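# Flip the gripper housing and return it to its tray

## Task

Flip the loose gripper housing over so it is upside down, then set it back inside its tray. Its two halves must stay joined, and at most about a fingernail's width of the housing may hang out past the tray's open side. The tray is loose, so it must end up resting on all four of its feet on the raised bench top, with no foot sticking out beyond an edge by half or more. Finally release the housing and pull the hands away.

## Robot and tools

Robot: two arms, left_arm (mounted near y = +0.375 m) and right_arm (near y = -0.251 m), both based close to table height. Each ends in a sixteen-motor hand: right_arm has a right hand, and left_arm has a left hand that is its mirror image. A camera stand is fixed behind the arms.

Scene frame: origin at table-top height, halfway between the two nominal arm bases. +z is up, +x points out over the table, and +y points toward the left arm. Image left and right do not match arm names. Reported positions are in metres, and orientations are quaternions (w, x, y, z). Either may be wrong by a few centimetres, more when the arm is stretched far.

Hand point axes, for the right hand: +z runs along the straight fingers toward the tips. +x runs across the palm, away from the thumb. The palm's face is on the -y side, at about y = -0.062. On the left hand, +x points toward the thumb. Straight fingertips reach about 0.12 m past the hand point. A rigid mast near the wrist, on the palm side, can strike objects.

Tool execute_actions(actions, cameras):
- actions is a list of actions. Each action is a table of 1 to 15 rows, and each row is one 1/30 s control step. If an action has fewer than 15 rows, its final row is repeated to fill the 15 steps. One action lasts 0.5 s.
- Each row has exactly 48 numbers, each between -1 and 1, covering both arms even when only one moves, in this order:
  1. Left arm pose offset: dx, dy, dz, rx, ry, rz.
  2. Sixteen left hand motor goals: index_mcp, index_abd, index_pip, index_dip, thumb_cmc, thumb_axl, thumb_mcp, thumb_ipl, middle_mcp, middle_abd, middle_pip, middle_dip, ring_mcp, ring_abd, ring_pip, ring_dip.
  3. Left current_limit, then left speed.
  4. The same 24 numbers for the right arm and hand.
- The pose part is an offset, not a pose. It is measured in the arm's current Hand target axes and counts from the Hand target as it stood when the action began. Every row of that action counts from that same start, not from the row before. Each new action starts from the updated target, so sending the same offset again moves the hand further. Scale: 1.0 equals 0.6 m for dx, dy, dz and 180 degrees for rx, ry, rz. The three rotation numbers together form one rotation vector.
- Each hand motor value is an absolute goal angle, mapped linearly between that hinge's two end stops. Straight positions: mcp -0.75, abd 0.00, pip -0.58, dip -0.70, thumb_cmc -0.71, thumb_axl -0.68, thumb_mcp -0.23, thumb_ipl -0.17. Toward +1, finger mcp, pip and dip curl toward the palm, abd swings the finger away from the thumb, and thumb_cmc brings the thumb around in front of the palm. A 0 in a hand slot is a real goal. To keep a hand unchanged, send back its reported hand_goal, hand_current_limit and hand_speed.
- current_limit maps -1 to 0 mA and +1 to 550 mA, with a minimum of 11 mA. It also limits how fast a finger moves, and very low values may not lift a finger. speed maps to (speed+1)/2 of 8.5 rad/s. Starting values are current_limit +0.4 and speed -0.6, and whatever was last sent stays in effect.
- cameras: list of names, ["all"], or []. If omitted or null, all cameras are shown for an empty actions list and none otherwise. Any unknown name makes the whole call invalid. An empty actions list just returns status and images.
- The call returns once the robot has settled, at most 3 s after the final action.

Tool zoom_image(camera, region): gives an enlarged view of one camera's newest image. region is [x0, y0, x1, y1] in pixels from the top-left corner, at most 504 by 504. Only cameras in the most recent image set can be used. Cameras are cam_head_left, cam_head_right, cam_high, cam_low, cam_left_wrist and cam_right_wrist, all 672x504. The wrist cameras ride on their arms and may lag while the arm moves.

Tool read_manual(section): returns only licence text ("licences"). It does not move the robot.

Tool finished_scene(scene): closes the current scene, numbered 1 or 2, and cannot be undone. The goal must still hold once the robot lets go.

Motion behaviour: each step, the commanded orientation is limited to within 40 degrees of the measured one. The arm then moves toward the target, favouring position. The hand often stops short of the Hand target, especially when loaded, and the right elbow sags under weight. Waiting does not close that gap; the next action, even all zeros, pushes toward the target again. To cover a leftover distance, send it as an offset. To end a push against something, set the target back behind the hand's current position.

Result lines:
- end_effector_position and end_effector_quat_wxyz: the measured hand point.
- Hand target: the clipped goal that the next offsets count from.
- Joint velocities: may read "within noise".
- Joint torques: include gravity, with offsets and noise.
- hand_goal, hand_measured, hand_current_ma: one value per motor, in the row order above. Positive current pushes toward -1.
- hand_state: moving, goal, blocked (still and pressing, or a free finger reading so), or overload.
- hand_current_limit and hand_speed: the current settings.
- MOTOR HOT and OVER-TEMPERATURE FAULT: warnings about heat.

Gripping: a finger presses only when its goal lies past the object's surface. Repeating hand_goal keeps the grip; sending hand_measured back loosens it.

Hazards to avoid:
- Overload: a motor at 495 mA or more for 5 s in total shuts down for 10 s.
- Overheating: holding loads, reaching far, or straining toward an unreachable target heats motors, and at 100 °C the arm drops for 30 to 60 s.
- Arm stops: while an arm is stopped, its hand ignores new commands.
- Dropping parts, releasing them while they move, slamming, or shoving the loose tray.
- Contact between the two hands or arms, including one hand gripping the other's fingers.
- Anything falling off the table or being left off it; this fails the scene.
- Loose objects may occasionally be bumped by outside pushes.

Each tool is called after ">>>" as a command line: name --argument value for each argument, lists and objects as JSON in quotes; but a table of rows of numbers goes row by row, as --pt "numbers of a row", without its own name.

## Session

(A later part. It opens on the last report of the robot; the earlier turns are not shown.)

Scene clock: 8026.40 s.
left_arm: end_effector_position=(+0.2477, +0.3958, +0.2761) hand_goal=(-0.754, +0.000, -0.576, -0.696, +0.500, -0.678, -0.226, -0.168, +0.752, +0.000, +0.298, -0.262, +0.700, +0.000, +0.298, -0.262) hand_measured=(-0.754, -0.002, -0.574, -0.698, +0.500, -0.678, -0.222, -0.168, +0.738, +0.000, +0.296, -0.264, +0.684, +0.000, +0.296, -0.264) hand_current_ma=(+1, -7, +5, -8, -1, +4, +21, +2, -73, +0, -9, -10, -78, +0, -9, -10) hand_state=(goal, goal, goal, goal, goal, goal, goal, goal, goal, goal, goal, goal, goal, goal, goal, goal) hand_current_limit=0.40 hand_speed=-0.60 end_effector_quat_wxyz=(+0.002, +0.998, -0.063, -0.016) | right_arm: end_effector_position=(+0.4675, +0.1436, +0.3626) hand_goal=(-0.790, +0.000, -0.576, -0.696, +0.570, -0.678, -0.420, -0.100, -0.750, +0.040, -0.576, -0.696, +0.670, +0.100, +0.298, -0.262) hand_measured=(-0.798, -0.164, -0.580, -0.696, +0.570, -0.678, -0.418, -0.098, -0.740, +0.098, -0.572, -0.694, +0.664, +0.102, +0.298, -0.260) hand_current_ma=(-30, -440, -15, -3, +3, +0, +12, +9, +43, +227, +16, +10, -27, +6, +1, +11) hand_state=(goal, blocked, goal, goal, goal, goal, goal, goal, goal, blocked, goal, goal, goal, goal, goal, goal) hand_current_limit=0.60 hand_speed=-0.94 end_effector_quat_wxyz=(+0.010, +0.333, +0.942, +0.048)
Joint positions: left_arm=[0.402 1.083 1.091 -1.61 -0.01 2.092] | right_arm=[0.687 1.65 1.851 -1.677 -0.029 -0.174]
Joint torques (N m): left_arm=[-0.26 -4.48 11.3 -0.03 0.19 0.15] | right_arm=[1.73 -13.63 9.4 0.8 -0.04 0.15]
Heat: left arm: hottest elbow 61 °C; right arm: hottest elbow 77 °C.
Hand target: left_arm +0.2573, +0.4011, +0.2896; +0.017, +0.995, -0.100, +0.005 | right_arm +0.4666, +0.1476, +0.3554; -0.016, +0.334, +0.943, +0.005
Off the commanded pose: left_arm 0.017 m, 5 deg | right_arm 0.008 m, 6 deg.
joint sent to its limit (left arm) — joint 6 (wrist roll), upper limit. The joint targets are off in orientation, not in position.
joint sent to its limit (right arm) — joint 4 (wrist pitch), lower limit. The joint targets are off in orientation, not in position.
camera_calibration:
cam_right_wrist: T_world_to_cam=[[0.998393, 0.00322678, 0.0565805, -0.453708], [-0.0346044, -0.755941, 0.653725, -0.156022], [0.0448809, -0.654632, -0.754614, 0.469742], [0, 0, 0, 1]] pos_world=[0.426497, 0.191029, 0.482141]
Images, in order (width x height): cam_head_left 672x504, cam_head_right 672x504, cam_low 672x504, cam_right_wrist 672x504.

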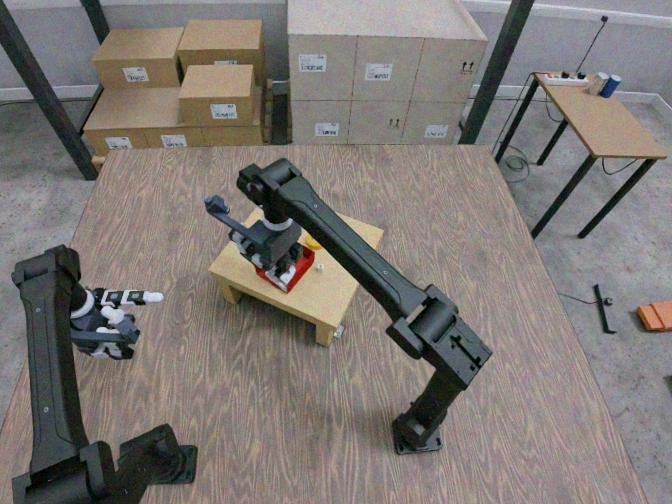

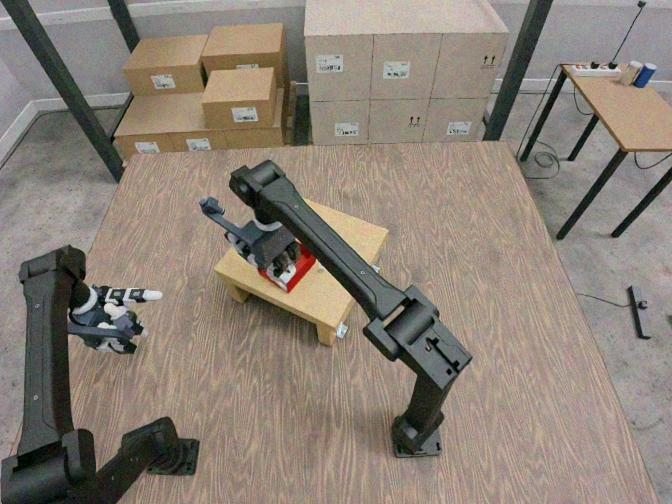

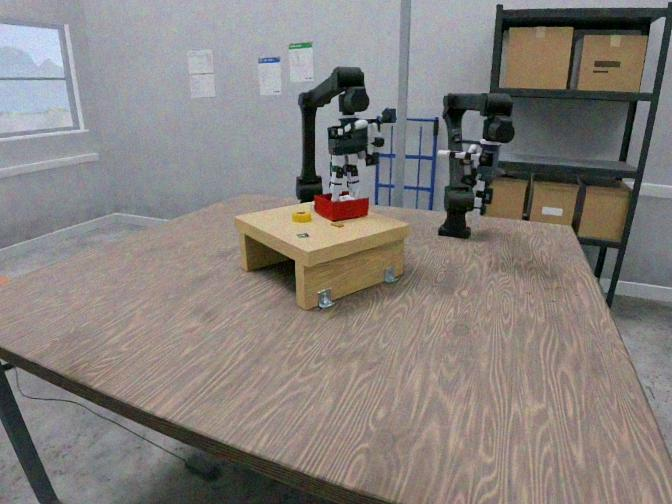

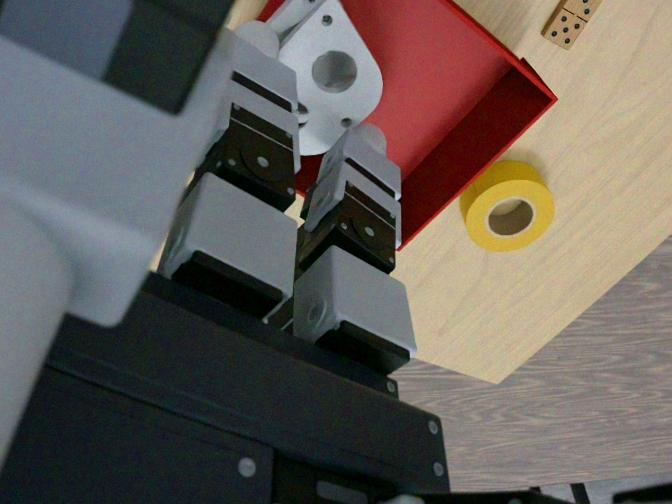

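>>> execute_actions --actions '[[[0,0,0,0,0,0,-0.754,0,-0.576,-0.696,0.5,-0.678,-0.226,-0.168,0.752,0,0.298,-0.262,0.7,0,0.298,-0.262,0.4,-0.6,0,0,0,0,0,0,-0.79,0.0,-0.576,-0.696,0.57,-0.678,-0.42,-0.1,-0.75,0.065,-0.576,-0.696,0.67,0.1,0.298,-0.262,0.6,-0.94]],[[0,0,0,0,0,0,-0.754,0,-0.576,-0.696,0.5,-0.678,-0.226,-0.168,0.752,0,0.298,-0.262,0.7,0,0.298,-0.262,0.4,-0.6,0,0,0,0,0,0,-0.79,0.0,-0.576,-0.696,0.57,-0.678,-0.42,-0.1,-0.75,0.085,-0.576,-0.696,0.67,0.1,0.298,-0.262,0.6,-0.94]]]' --cameras '["cam_right_wrist","cam_head_left","cam_head_right"]'

>>> zoom_image --camera "cam_right_wrist" --region '[170, 0, 500, 200]'

>>> zoom_image --camera "cam_head_left" --region '[250, 234, 320, 304]'

>>> zoom_image --camera "cam_head_right" --region '[250, 234, 320, 304]'

Scene clock: 8044.93 s.
left_arm: end_effector_position=(+0.2477, +0.3958, +0.2761) hand_goal=(-0.754, +0.000, -0.576, -0.696, +0.500, -0.678, -0.226, -0.168, +0.752, +0.000, +0.298, -0.262, +0.700, +0.000, +0.298, -0.262) hand_measured=(-0.754, -0.002, -0.574, -0.698, +0.500, -0.678, -0.222, -0.168, +0.738, +0.000, +0.296, -0.264, +0.684, +0.000, +0.296, -0.264) hand_current_ma=(+1, -7, +5, -8, -1, +4, +21, +2, -73, +0, -9, -10, -78, +0, -9, -10) hand_state=(goal, goal, goal, goal, goal, goal, goal, goal, goal, goal, goal, goal, goal, goal, goal, goal) hand_current_limit=0.40 hand_speed=-0.60 end_effector_quat_wxyz=(+0.002, +0.998, -0.063, -0.016) | right_arm: end_effector_position=(+0.4675, +0.1436, +0.3626) hand_goal=(-0.790, +0.000, -0.576, -0.696, +0.570, -0.678, -0.420, -0.100, -0.750, +0.084, -0.576, -0.696, +0.670, +0.100, +0.298, -0.262) hand_measured=(-0.798, -0.120, -0.580, -0.696, +0.570, -0.678, -0.418, -0.098, -0.740, +0.140, -0.572, -0.694, +0.664, +0.102, +0.298, -0.260) hand_current_ma=(-30, -440, -15, -3, +3, +0, +12, +9, +43, +224, +16, +10, -27, +6, +1, +11) hand_state=(goal, blocked, goal, goal, goal, goal, goal, goal, goal, blocked, goal, goal, goal, goal, goal, goal) hand_current_limit=0.60 hand_speed=-0.94 end_effector_quat_wxyz=(+0.010, +0.333, +0.942, +0.048)
Joint positions: left_arm=[0.402 1.083 1.091 -1.61 -0.01 2.092] | right_arm=[0.687 1.65 1.851 -1.677 -0.029 -0.174]
Joint torques (N m): left_arm=[-0.97 -4.72 11.4 -0.12 0.18 0.15] | right_arm=[1.55 -13.45 9.39 0.66 -0.01 0.18]
Heat: left arm: hottest elbow 61 °C; right arm: hottest elbow 72 °C.
Hand target: left_arm +0.2573, +0.4011, +0.2896; +0.017, +0.995, -0.100, +0.005 | right_arm +0.4666, +0.1476, +0.3554; -0.016, +0.334, +0.943, +0.005
Off the commanded pose: left_arm 0.017 m, 5 deg | right_arm 0.008 m, 6 deg.
joint sent to its limit (left arm) — joint 6 (wrist roll), upper limit. The joint targets are off in orientation, not in position.
joint sent to its limit (right arm) — joint 4 (wrist pitch), lower limit. The joint targets are off in orientation, not in position.
camera_calibration:
cam_right_wrist: T_world_to_cam=[[0.998393, 0.00322678, 0.0565805, -0.453708], [-0.0346044, -0.755941, 0.653725, -0.156022], [0.0448809, -0.654632, -0.754614, 0.469742], [0, 0, 0, 1]] pos_world=[0.426497, 0.191029, 0.482141]
Images, in order (width x height): cam_head_left 672x504, cam_head_right 672x504, cam_right_wrist 672x504.

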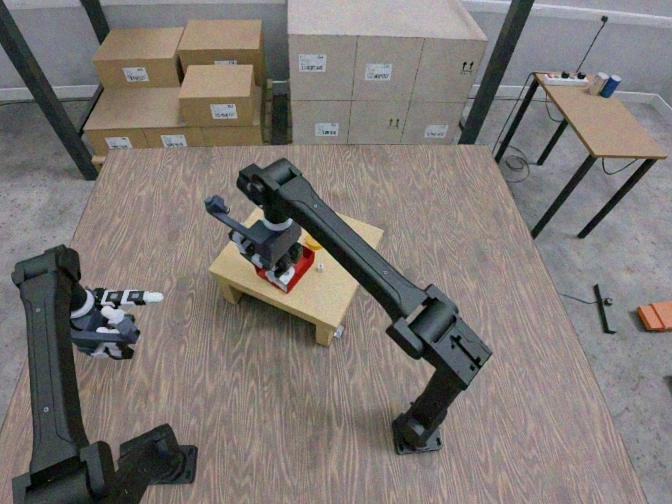

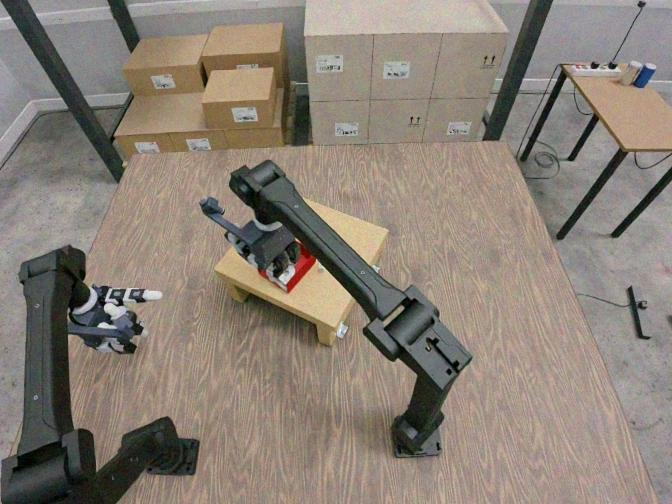

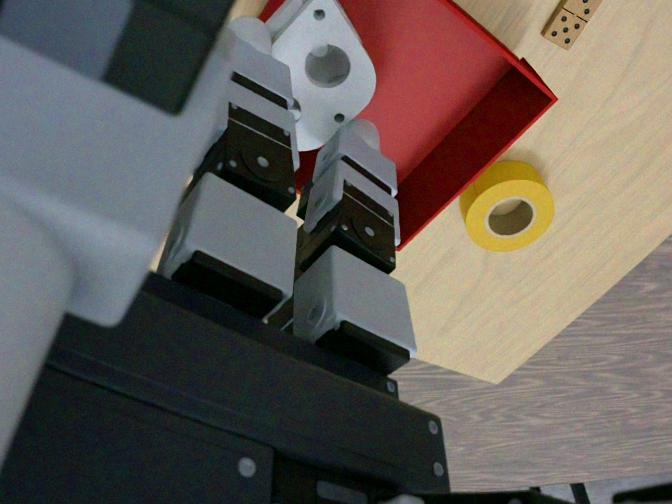

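Scaled by 1.527 from the camera's 672x504 image, which has a finer 960x720 frame.

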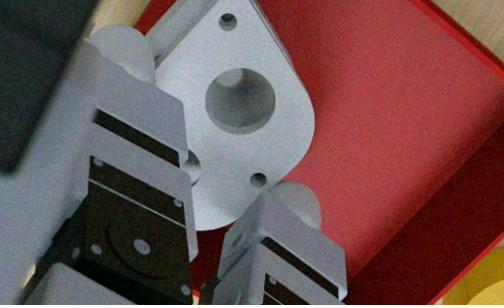

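Scaled by 7.200 from the camera's 672x504 image, which has a finer 960x720 frame.

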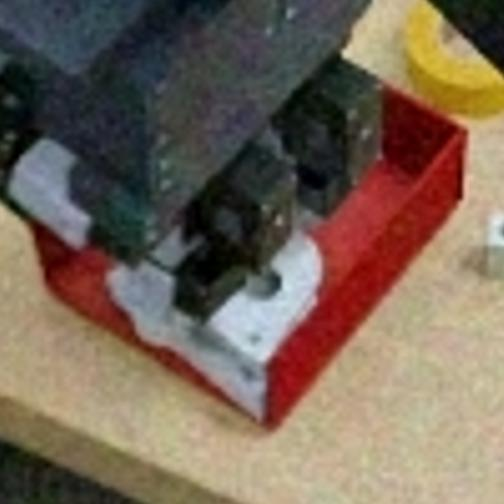

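Scaled by 7.200 from the camera's 672x504 image, which has a finer 960x720 frame.

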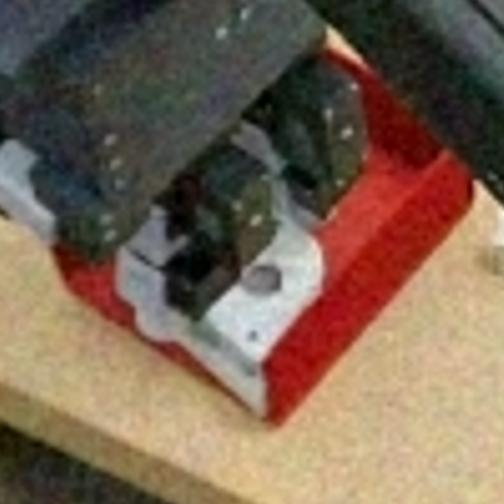

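>>> execute_actions --actions '[[[0,0,0,0,0,0,-0.754,0,-0.576,-0.696,0.5,-0.678,-0.226,-0.168,0.752,0,0.298,-0.262,0.7,0,0.298,-0.262,0.4,-0.6,0,0,0.01,0,0,0,-0.79,0.02,-0.576,-0.696,0.57,-0.678,-0.42,-0.1,-0.75,0.106,-0.576,-0.696,0.67,0.1,0.298,-0.262,0.6,-0.94]],[[0,0,0,0,0,0,-0.754,0,-0.576,-0.696,0.5,-0.678,-0.226,-0.168,0.752,0,0.298,-0.262,0.7,0,0.298,-0.262,0.4,-0.6,0,0,0,0,0,0,-0.79,0.02,-0.576,-0.696,0.57,-0.678,-0.42,-0.1,-0.75,0.106,-0.576,-0.696,0.67,0.1,0.298,-0.262,0.6,-0.94]]]' --cameras '["cam_right_wrist","cam_head_left","cam_head_right"]'

>>> zoom_image --camera "cam_right_wrist" --region '[170, 0, 500, 200]'

>>> zoom_image --camera "cam_head_left" --region '[250, 234, 320, 304]'

>>> zoom_image --camera "cam_head_right" --region '[250, 234, 320, 304]'

Scene clock: 8061.60 s.
left_arm: end_effector_position=(+0.2477, +0.3958, +0.2761) hand_goal=(-0.754, +0.000, -0.576, -0.696, +0.500, -0.678, -0.226, -0.168, +0.752, +0.000, +0.298, -0.262, +0.700, +0.000, +0.298, -0.262) hand_measured=(-0.754, -0.002, -0.574, -0.698, +0.500, -0.678, -0.222, -0.168, +0.738, +0.000, +0.296, -0.264, +0.684, +0.000, +0.296, -0.264) hand_current_ma=(+1, -7, +5, -8, -1, +4, +21, +2, -73, +0, -9, -10, -78, +0, -9, -10) hand_state=(goal, goal, goal, goal, goal, goal, goal, goal, goal, goal, goal, goal, goal, goal, goal, goal) hand_current_limit=0.40 hand_speed=-0.60 end_effector_quat_wxyz=(+0.002, +0.998, -0.063, -0.016) | right_arm: end_effector_position=(+0.4671, +0.1432, +0.3586) hand_goal=(-0.790, +0.020, -0.576, -0.696, +0.570, -0.678, -0.420, -0.100, -0.750, +0.106, -0.576, -0.696, +0.670, +0.100, +0.298, -0.262) hand_measured=(-0.798, -0.098, -0.580, -0.696, +0.570, -0.678, -0.418, -0.098, -0.740, +0.162, -0.572, -0.694, +0.664, +0.102, +0.298, -0.260) hand_current_ma=(-30, -440, -15, -3, +3, +0, +12, +9, +43, +222, +16, +10, -27, +6, +1, +11) hand_state=(goal, blocked, goal, goal, goal, goal, goal, goal, goal, blocked, goal, goal, goal, goal, goal, goal) hand_current_limit=0.60 hand_speed=-0.94 end_effector_quat_wxyz=(+0.008, +0.333, +0.942, +0.045)
Joint positions: left_arm=[0.402 1.083 1.091 -1.61 -0.01 2.092] | right_arm=[0.687 1.652 1.845 -1.677 -0.029 -0.174]
Joint torques (N m): left_arm=[-0.62 -4.78 11.34 -0.09 0.2 0.15] | right_arm=[1.96 -13.16 9.44 0.54 0 0.12]
Heat: left arm: hottest elbow 61 °C; right arm: hottest elbow 69 °C.
Hand target: left_arm +0.2573, +0.4011, +0.2896; +0.017, +0.995, -0.100, +0.005 | right_arm +0.4664, +0.1477, +0.3495; -0.016, +0.334, +0.943, +0.005
Off the commanded pose: left_arm 0.017 m, 5 deg | right_arm 0.010 m, 5 deg.
joint sent to its limit (left arm) — joint 6 (wrist roll), upper limit. The joint targets are off in orientation, not in position.
joint sent to its limit (right arm) — joint 4 (wrist pitch), lower limit. The joint targets are off in orientation, not in position.
camera_calibration:
cam_right_wrist: T_world_to_cam=[[0.998713, 0.00349984, 0.0505952, -0.451007], [-0.0306936, -0.752462, 0.65792, -0.157446], [0.0403736, -0.658627, -0.751386, 0.467981], [0, 0, 0, 1]] pos_world=[0.4267, 0.191331, 0.47804]
Images, in order (width x height): cam_head_left 672x504, cam_head_right 672x504, cam_right_wrist 672x504.

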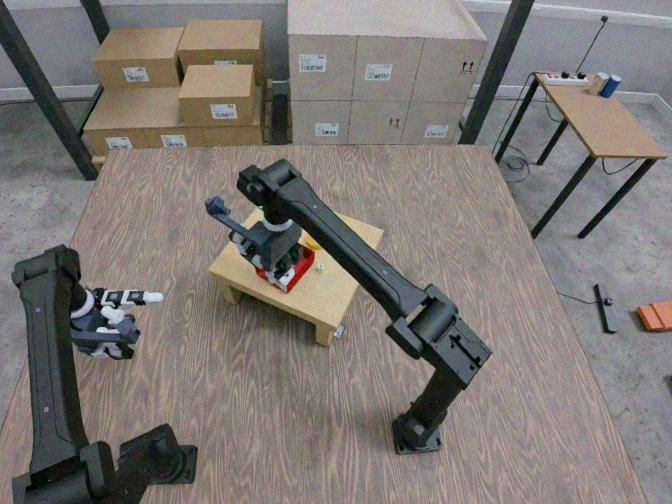

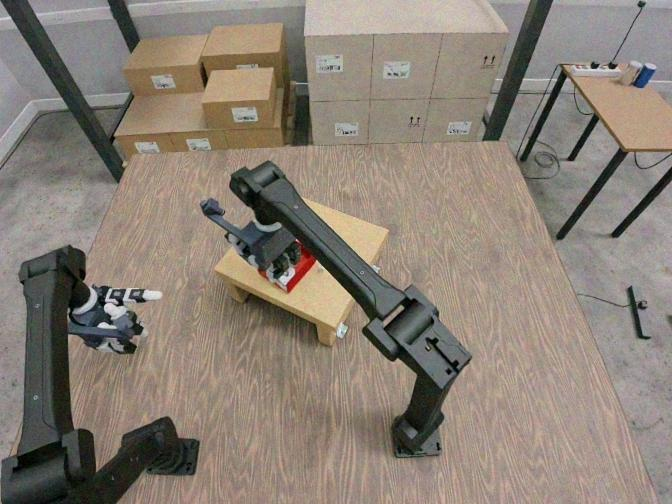

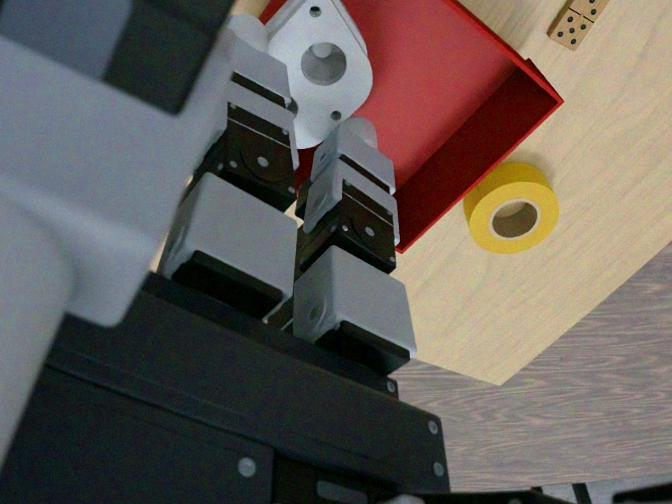

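Scaled by 1.527 from the camera's 672x504 image, which has a finer 960x720 frame.

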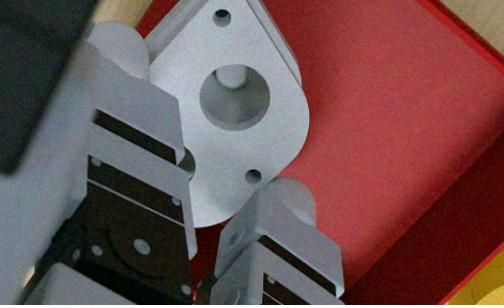

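Scaled by 7.200 from the camera's 672x504 image, which has a finer 960x720 frame.

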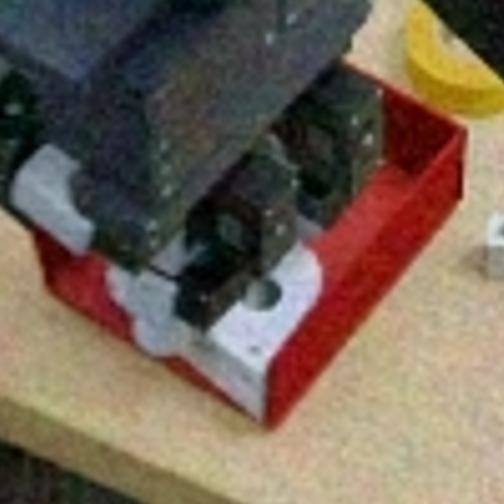

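Scaled by 7.200 from the camera's 672x504 image, which has a finer 960x720 frame.

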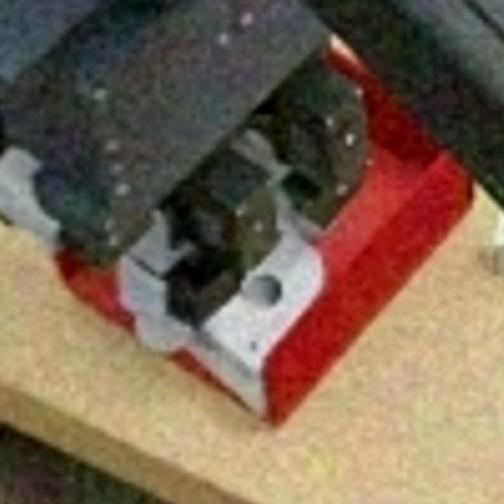

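>>> zoom_image --camera "cam_head_left" --region '[268, 266, 298, 296]'

>>> zoom_image --camera "cam_head_right" --region '[268, 266, 298, 296]'

>>> zoom_image --camera "cam_right_wrist" --region '[230, 0, 390, 160]'

Scaled by 16.800 from the camera's 672x504 image, which has a finer 960x720 frame.

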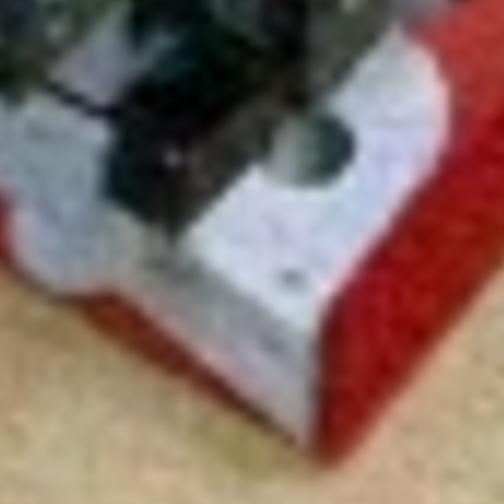

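Scaled by 16.800 from the camera's 672x504 image, which has a finer 960x720 frame.

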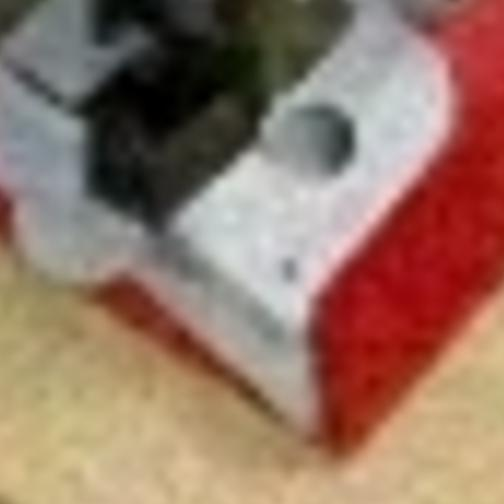

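Scaled by 3.150 from the camera's 672x504 image, which has a finer 960x720 frame.

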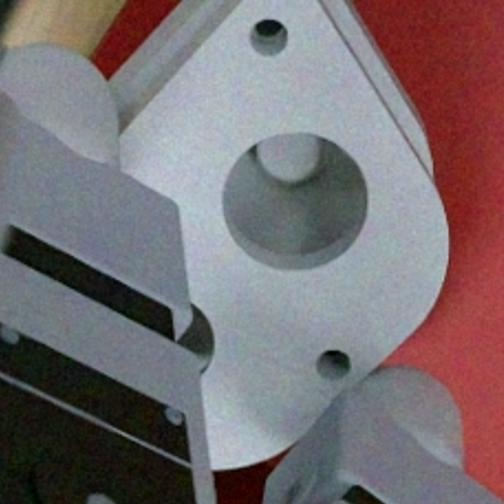

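>>> execute_actions --actions '[[[0,0,0,0,0,0,-0.754,0,-0.576,-0.696,0.5,-0.678,-0.226,-0.168,0.752,0,0.298,-0.262,0.7,0,0.298,-0.262,0.4,-0.6,0,0,0.008,0,0,0,-0.77,0.035,-0.576,-0.696,0.57,-0.678,-0.42,-0.1,-0.73,0.12,-0.576,-0.696,0.67,0.1,0.298,-0.262,0.6,-0.94]],[[0,0,0,0,0,0,-0.754,0,-0.576,-0.696,0.5,-0.678,-0.226,-0.168,0.752,0,0.298,-0.262,0.7,0,0.298,-0.262,0.4,-0.6,0,0,0.002,0,0,0,-0.77,0.035,-0.576,-0.696,0.57,-0.678,-0.42,-0.1,-0.73,0.12,-0.576,-0.696,0.67,0.1,0.298,-0.262,0.6,-0.94]]]' --cameras '["cam_right_wrist","cam_head_left","cam_head_right"]'

>>> zoom_image --camera "cam_right_wrist" --region '[230, 0, 390, 160]'

>>> zoom_image --camera "cam_head_left" --region '[268, 266, 298, 296]'

>>> zoom_image --camera "cam_head_right" --region '[268, 266, 298, 296]'

Scene clock: 8114.30 s.
left_arm: end_effector_position=(+0.2477, +0.3958, +0.2761) hand_goal=(-0.754, +0.000, -0.576, -0.696, +0.500, -0.678, -0.226, -0.168, +0.752, +0.000, +0.298, -0.262, +0.700, +0.000, +0.298, -0.262) hand_measured=(-0.754, -0.002, -0.574, -0.698, +0.500, -0.678, -0.222, -0.168, +0.738, +0.000, +0.296, -0.264, +0.684, +0.000, +0.296, -0.264) hand_current_ma=(+1, -7, +5, -8, -1, +4, +21, +2, -73, +0, -9, -10, -78, +0, -9, -10) hand_state=(goal, goal, goal, goal, goal, goal, goal, goal, goal, goal, goal, goal, goal, goal, goal, goal) hand_current_limit=0.40 hand_speed=-0.60 end_effector_quat_wxyz=(+0.002, +0.998, -0.063, -0.016) | right_arm: end_effector_position=(+0.4669, +0.1431, +0.3556) hand_goal=(-0.770, +0.034, -0.576, -0.696, +0.570, -0.678, -0.420, -0.100, -0.730, +0.120, -0.576, -0.696, +0.670, +0.100, +0.298, -0.262) hand_measured=(-0.792, -0.078, -0.580, -0.698, +0.570, -0.678, -0.418, -0.098, -0.718, +0.176, -0.570, -0.694, +0.664, +0.102, +0.298, -0.260) hand_current_ma=(-98, -440, -19, -5, +3, +0, +12, +9, +56, +222, +23, +10, -27, +6, +1, +11) hand_state=(blocked, blocked, goal, goal, goal, goal, goal, goal, goal, blocked, goal, goal, goal, goal, goal, goal) hand_current_limit=0.60 hand_speed=-0.94 end_effector_quat_wxyz=(+0.007, +0.333, +0.942, +0.042)
Joint positions: left_arm=[0.402 1.083 1.091 -1.61 -0.01 2.092] | right_arm=[0.687 1.653 1.841 -1.677 -0.029 -0.174]
Joint torques (N m): left_arm=[-0.38 -4.54 11.41 -0.01 0.2 0.16] | right_arm=[1.49 -12.57 9.26 0.62 -0.05 0.12]
Heat: left arm: hottest elbow 61 °C; right arm: hottest elbow 64 °C.
Hand target: left_arm +0.2573, +0.4011, +0.2896; +0.017, +0.995, -0.100, +0.005 | right_arm +0.4662, +0.1478, +0.3434; -0.016, +0.334, +0.943, +0.005
Off the commanded pose: left_arm 0.017 m, 5 deg | right_arm 0.013 m, 5 deg.
joint sent to its limit (left arm) — joint 6 (wrist roll), upper limit. The joint targets are off in orientation, not in position.
joint sent to its limit (right arm) — joint 4 (wrist pitch), lower limit. The joint targets are off in orientation, not in position.
camera_calibration:
cam_right_wrist: T_world_to_cam=[[0.998927, 0.003647, 0.0461768, -0.449183], [-0.0278119, -0.749978, 0.660878, -0.158413], [0.0370418, -0.661453, -0.749071, 0.466853], [0, 0, 0, 1]] pos_world=[0.427002, 0.191633, 0.47514]
Images, in order (width x height): cam_head_left 672x504, cam_head_right 672x504, cam_right_wrist 672x504.

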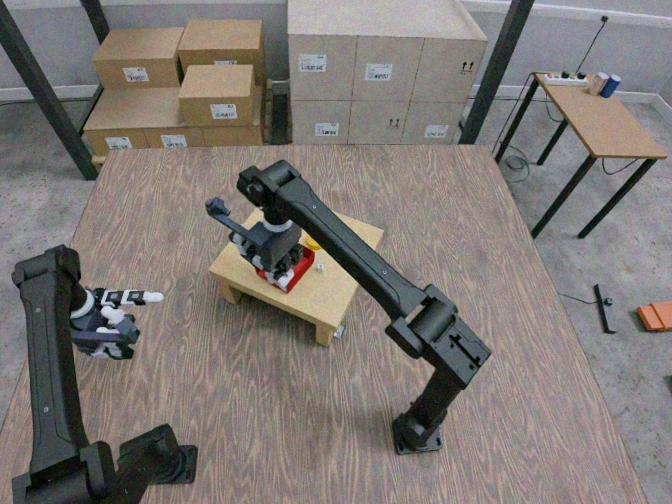

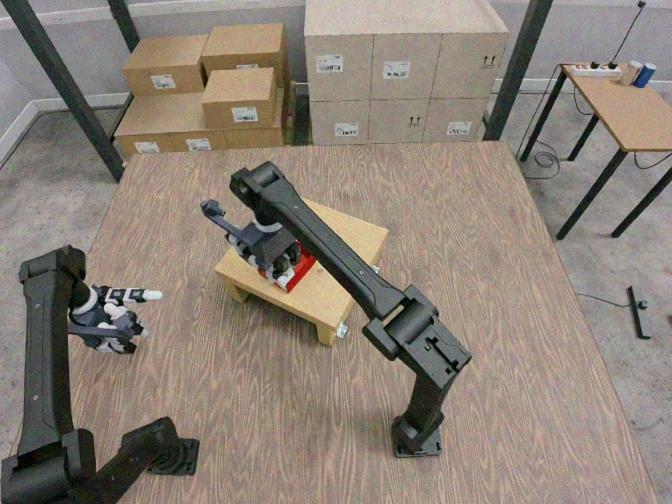

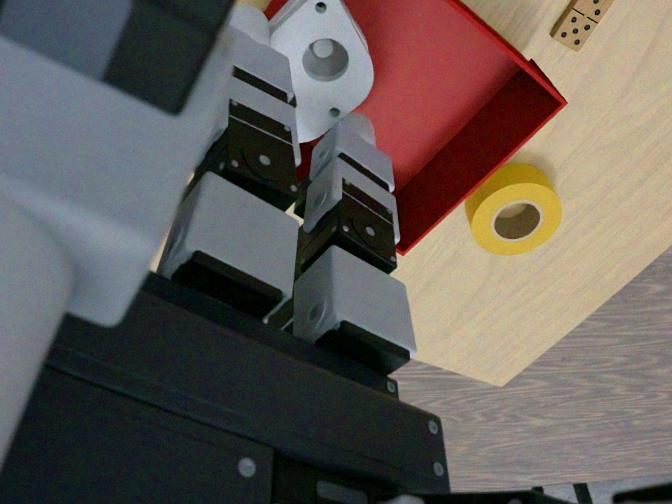

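Scaled by 3.150 from the camera's 672x504 image, which has a finer 960x720 frame.

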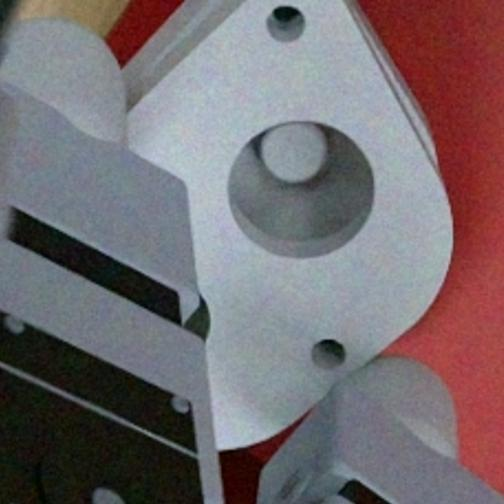

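Scaled by 16.800 from the camera's 672x504 image, which has a finer 960x720 frame.

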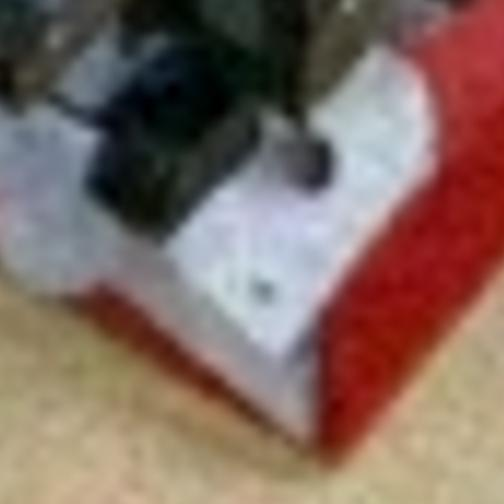

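Scaled by 16.800 from the camera's 672x504 image, which has a finer 960x720 frame.

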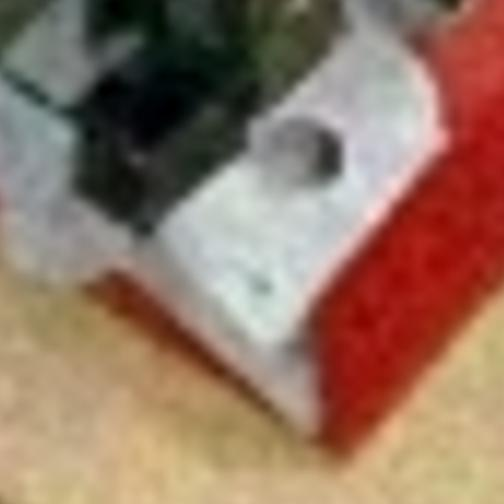

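>>> execute_actions --actions '[[[0,0,0,0,0,0,-0.754,0,-0.576,-0.696,0.5,-0.678,-0.226,-0.168,0.752,0,0.298,-0.262,0.7,0,0.298,-0.262,0.4,-0.6,0,0,0,0,0,0,-0.75,0.034,-0.576,-0.696,0.57,-0.678,-0.42,-0.1,-0.738,0.12,-0.576,-0.696,0.67,0.1,0.298,-0.262,0.6,-0.94]],[[0,0,0,0,0,0,-0.754,0,-0.576,-0.696,0.5,-0.678,-0.226,-0.168,0.752,0,0.298,-0.262,0.7,0,0.298,-0.262,0.4,-0.6,0,0,0.004,0,0,0,-0.75,0.034,-0.576,-0.696,0.57,-0.678,-0.42,-0.1,-0.738,0.12,-0.576,-0.696,0.67,0.1,0.298,-0.262,0.6,-0.94]]]' --cameras '["cam_right_wrist","cam_head_left","cam_head_right"]'

>>> zoom_image --camera "cam_right_wrist" --region '[230, 0, 390, 160]'

>>> zoom_image --camera "cam_head_left" --region '[268, 266, 298, 296]'

>>> zoom_image --camera "cam_head_right" --region '[268, 266, 298, 296]'

Scene clock: 8173.27 s.
left_arm: end_effector_position=(+0.2477, +0.3958, +0.2761) hand_goal=(-0.754, +0.000, -0.576, -0.696, +0.500, -0.678, -0.226, -0.168, +0.752, +0.000, +0.298, -0.262, +0.700, +0.000, +0.298, -0.262) hand_measured=(-0.754, -0.002, -0.574, -0.698, +0.500, -0.678, -0.222, -0.168, +0.738, +0.000, +0.296, -0.264, +0.684, +0.000, +0.296, -0.264) hand_current_ma=(+1, -7, +5, -8, -1, +4, +21, +2, -73, +0, -9, -10, -78, +0, -9, -10) hand_state=(goal, goal, goal, goal, goal, goal, goal, goal, goal, goal, goal, goal, goal, goal, goal, goal) hand_current_limit=0.40 hand_speed=-0.60 end_effector_quat_wxyz=(+0.002, +0.998, -0.063, -0.016) | right_arm: end_effector_position=(+0.4670, +0.1432, +0.3550) hand_goal=(-0.750, +0.034, -0.576, -0.696, +0.570, -0.678, -0.420, -0.100, -0.738, +0.120, -0.576, -0.696, +0.670, +0.100, +0.298, -0.262) hand_measured=(-0.778, -0.078, -0.582, -0.698, +0.570, -0.678, -0.418, -0.098, -0.718, +0.180, -0.570, -0.694, +0.664, +0.102, +0.298, -0.260) hand_current_ma=(-127, -440, -24, -7, +3, +0, +12, +9, +94, +237, +24, +10, -27, +6, +1, +11) hand_state=(blocked, blocked, goal, goal, goal, goal, goal, goal, blocked, blocked, goal, goal, goal, goal, goal, goal) hand_current_limit=0.60 hand_speed=-0.94 end_effector_quat_wxyz=(+0.007, +0.333, +0.942, +0.042)
Joint positions: left_arm=[0.402 1.083 1.091 -1.61 -0.01 2.092] | right_arm=[0.687 1.655 1.841 -1.677 -0.029 -0.174]
Joint torques (N m): left_arm=[-0.44 -5.01 11.37 -0.03 0.19 0.16] | right_arm=[1.73 -13.22 8.9 0.58 0 0.15]
Heat: left arm: hottest elbow 61 °C; right arm: hottest elbow 66 °C.
Hand target: left_arm +0.2573, +0.4011, +0.2896; +0.017, +0.995, -0.100, +0.005 | right_arm +0.4662, +0.1478, +0.3409; -0.016, +0.334, +0.943, +0.005
Off the commanded pose: left_arm 0.017 m, 5 deg | right_arm 0.015 m, 5 deg.
joint sent to its limit (left arm) — joint 6 (wrist roll), upper limit. The joint targets are off in orientation, not in position.
joint sent to its limit (right arm) — joint 4 (wrist pitch), lower limit. The joint targets are off in orientation, not in position.
camera_calibration:
cam_right_wrist: T_world_to_cam=[[0.998965, 0.00375349, 0.0453301, -0.449087], [-0.027198, -0.749505, 0.661439, -0.158411], [0.0364579, -0.661988, -0.748627, 0.466591], [0, 0, 0, 1]] pos_world=[0.427302, 0.191833, 0.474439]
Images, in order (width x height): cam_head_left 672x504, cam_head_right 672x504, cam_right_wrist 672x504.

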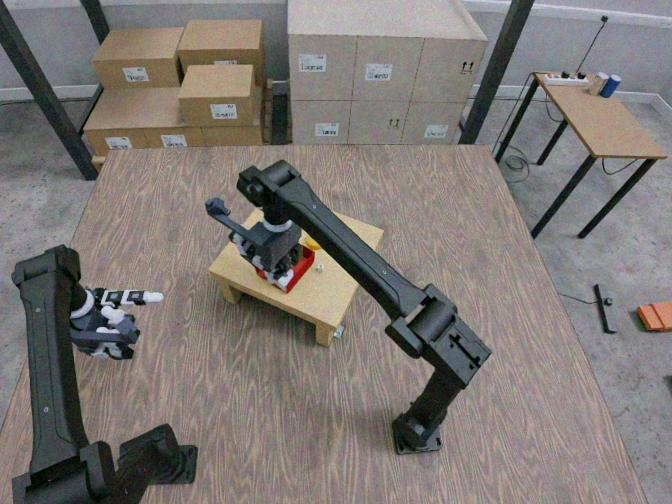

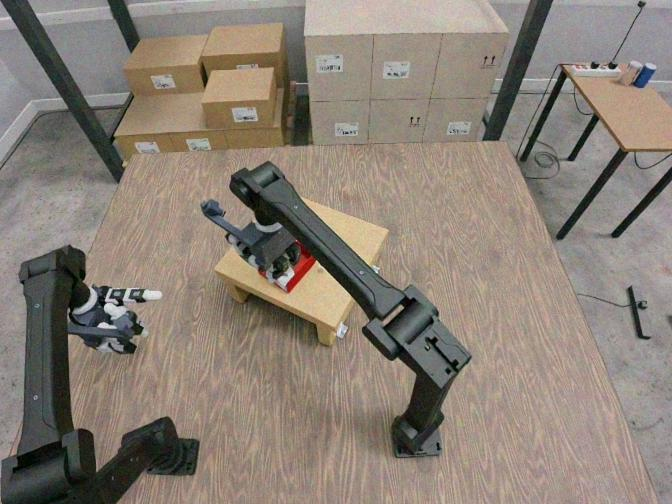

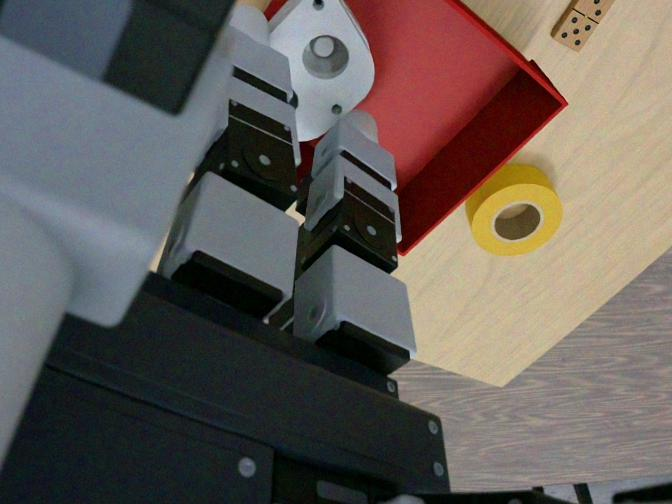

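Scaled by 3.150 from the camera's 672x504 image, which has a finer 960x720 frame.

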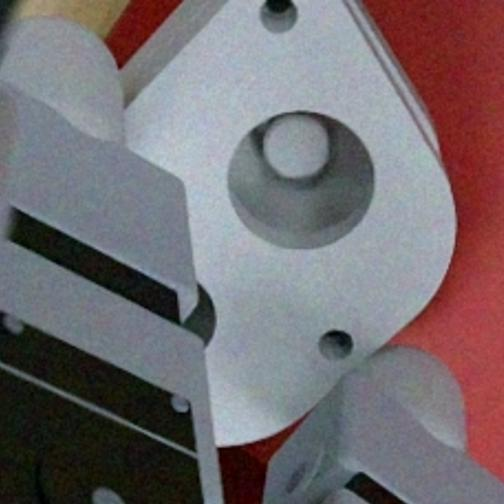

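Scaled by 16.800 from the camera's 672x504 image, which has a finer 960x720 frame.

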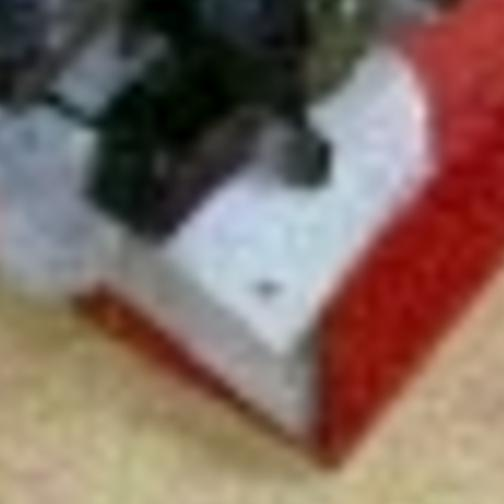

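Scaled by 16.800 from the camera's 672x504 image, which has a finer 960x720 frame.

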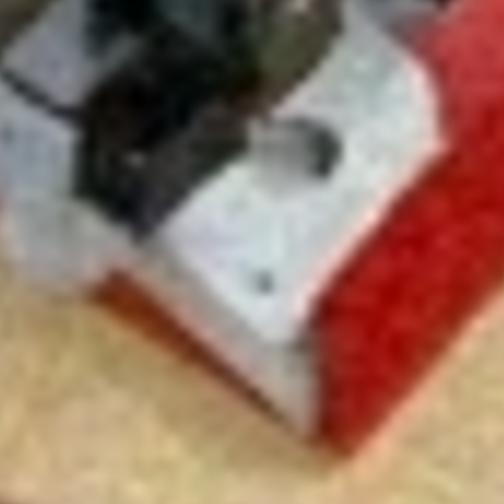

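>>> execute_actions --actions '[[[0,0,0,0,0,0,-0.754,0,-0.576,-0.696,0.5,-0.678,-0.226,-0.168,0.752,0,0.298,-0.262,0.7,0,0.298,-0.262,0.4,-0.6,0,0,0.008,0,0,0,-0.75,0.034,-0.576,-0.696,0.57,-0.678,-0.42,-0.1,-0.738,0.12,-0.576,-0.696,0.67,0.1,0.298,-0.262,0.6,-0.94]],[[0,0,0,0,0,0,-0.754,0,-0.576,-0.696,0.5,-0.678,-0.226,-0.168,0.752,0,0.298,-0.262,0.7,0,0.298,-0.262,0.4,-0.6,0,0,0,0,0,0,-0.75,0.034,-0.576,-0.696,0.57,-0.678,-0.42,-0.1,-0.738,0.12,-0.576,-0.696,0.67,0.1,0.298,-0.262,0.6,-0.94]]]' --cameras '["cam_right_wrist","cam_head_left","cam_head_right","cam_low"]'

>>> zoom_image --camera "cam_right_wrist" --region '[230, 0, 390, 160]'

>>> zoom_image --camera "cam_low" --region '[310, 170, 370, 230]'

>>> zoom_image --camera "cam_head_right" --region '[268, 266, 298, 296]'

Scene clock: 8186.30 s.
left_arm: end_effector_position=(+0.2477, +0.3958, +0.2761) hand_goal=(-0.754, +0.000, -0.576, -0.696, +0.500, -0.678, -0.226, -0.168, +0.752, +0.000, +0.298, -0.262, +0.700, +0.000, +0.298, -0.262) hand_measured=(-0.754, -0.002, -0.574, -0.698, +0.500, -0.678, -0.222, -0.168, +0.738, +0.000, +0.296, -0.264, +0.684, +0.000, +0.296, -0.264) hand_current_ma=(+1, -7, +5, -8, -1, +4, +21, +2, -73, +0, -9, -10, -78, +0, -9, -10) hand_state=(goal, goal, goal, goal, goal, goal, goal, goal, goal, goal, goal, goal, goal, goal, goal, goal) hand_current_limit=0.40 hand_speed=-0.60 end_effector_quat_wxyz=(+0.002, +0.998, -0.063, -0.016) | right_arm: end_effector_position=(+0.4668, +0.1431, +0.3542) hand_goal=(-0.750, +0.034, -0.576, -0.696, +0.570, -0.678, -0.420, -0.100, -0.738, +0.120, -0.576, -0.696, +0.670, +0.100, +0.298, -0.262) hand_measured=(-0.776, -0.078, -0.582, -0.698, +0.570, -0.678, -0.418, -0.098, -0.718, +0.180, -0.570, -0.694, +0.664, +0.102, +0.298, -0.260) hand_current_ma=(-120, -440, -24, -7, +3, +0, +12, +9, +94, +238, +24, +10, -27, +6, +1, +11) hand_state=(blocked, blocked, goal, goal, goal, goal, goal, goal, blocked, blocked, goal, goal, goal, goal, goal, goal) hand_current_limit=0.60 hand_speed=-0.94 end_effector_quat_wxyz=(+0.006, +0.333, +0.942, +0.041)
Joint positions: left_arm=[0.402 1.083 1.091 -1.61 -0.01 2.092] | right_arm=[0.687 1.655 1.839 -1.677 -0.029 -0.174]
Joint torques (N m): left_arm=[-0.38 -4.89 11.36 -0.05 0.18 0.15] | right_arm=[1.38 -12.22 8.53 0.61 -0.03 0.16]
Heat: left arm: hottest elbow 61 °C; right arm: hottest elbow 66 °C.
Hand target: left_arm +0.2573, +0.4011, +0.2896; +0.017, +0.995, -0.100, +0.005 | right_arm +0.4661, +0.1479, +0.3361; -0.016, +0.334, +0.943, +0.005
Off the commanded pose: left_arm 0.017 m, 5 deg | right_arm 0.019 m, 5 deg.
joint sent to its limit (left arm) — joint 6 (wrist roll), upper limit. The joint targets are off in orientation, not in position.
joint sent to its limit (right arm) — joint 4 (wrist pitch), lower limit. The joint targets still meet the commanded pose.
camera_calibration:
cam_right_wrist: T_world_to_cam=[[0.999016, 0.00375384, 0.0441864, -0.448535], [-0.0264766, -0.748834, 0.662229, -0.158834], [0.0355742, -0.662747, -0.747998, 0.466226], [0, 0, 0, 1]] pos_world=[0.427303, 0.191734, 0.473739]
Images, in order (width x height): cam_head_left 672x504, cam_head_right 672x504, cam_low 672x504, cam_right_wrist 672x504.

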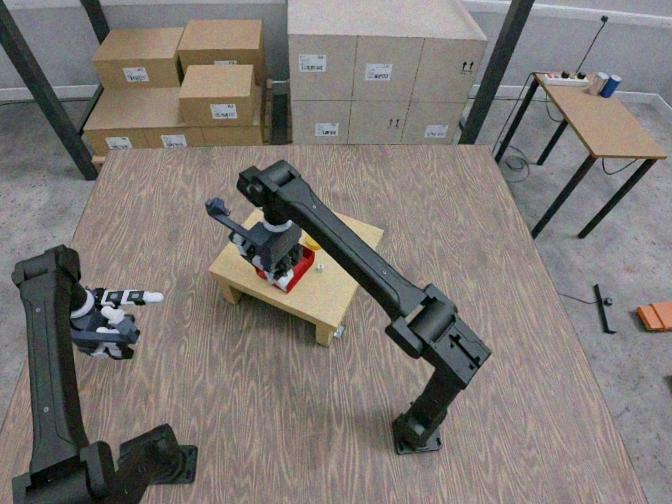

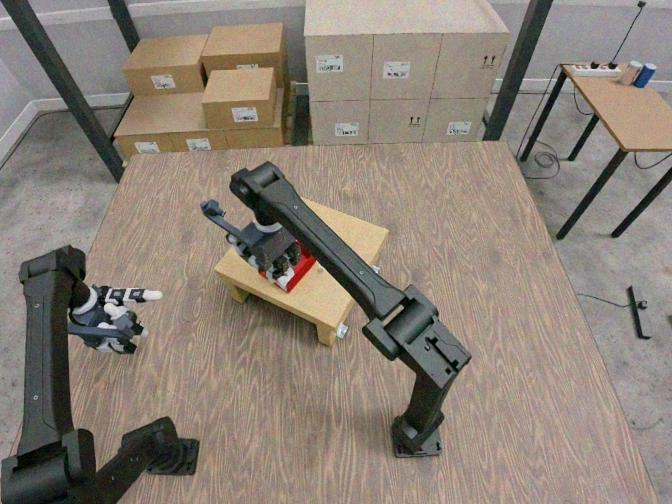

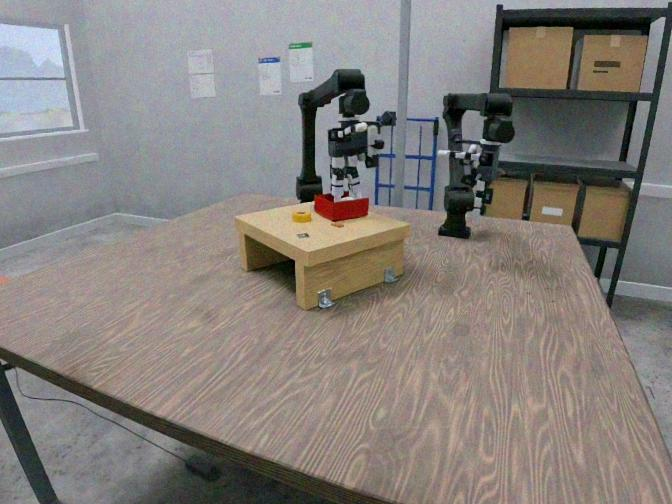

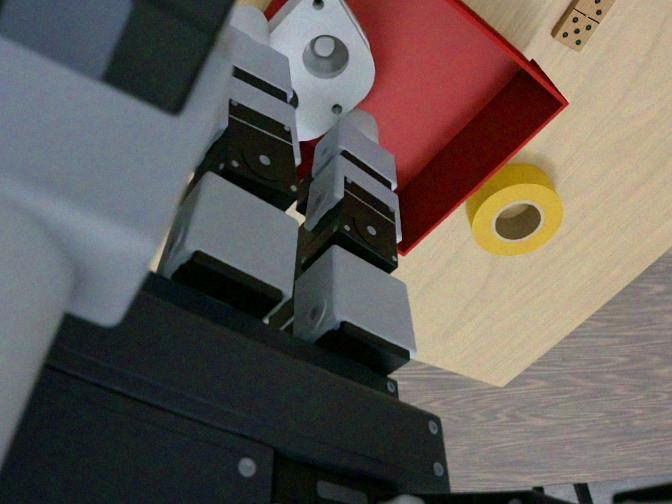

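Scaled by 3.150 from the camera's 672x504 image, which has a finer 960x720 frame.

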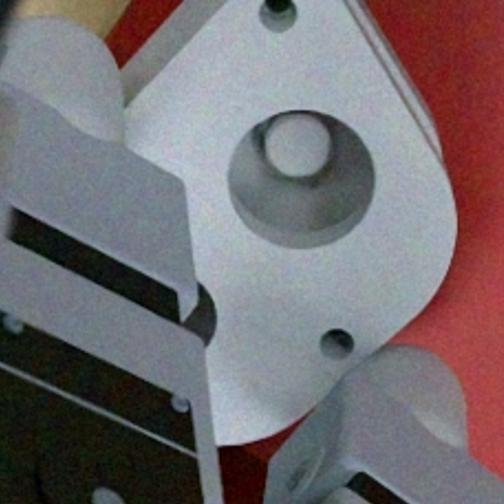

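Scaled by 8.400 from the camera's 672x504 image, which has a finer 960x720 frame.

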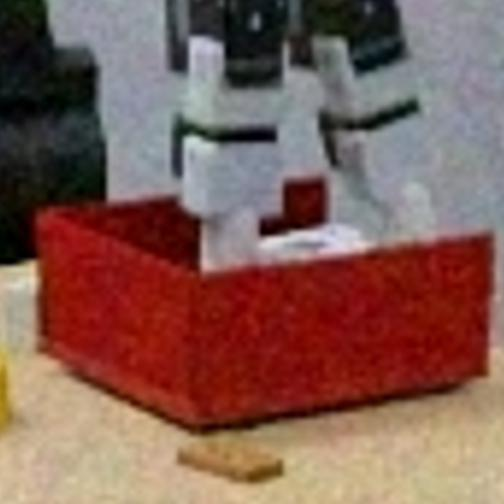

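Scaled by 16.800 from the camera's 672x504 image, which has a finer 960x720 frame.

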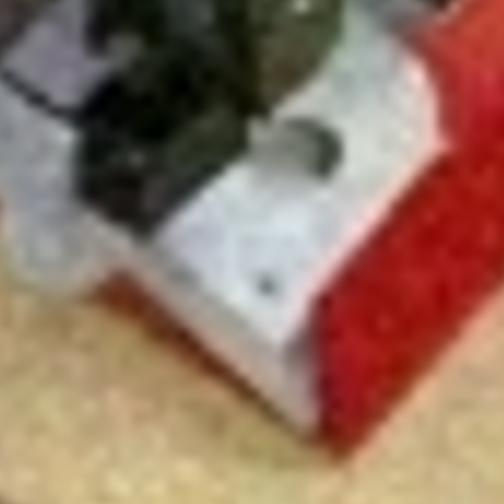

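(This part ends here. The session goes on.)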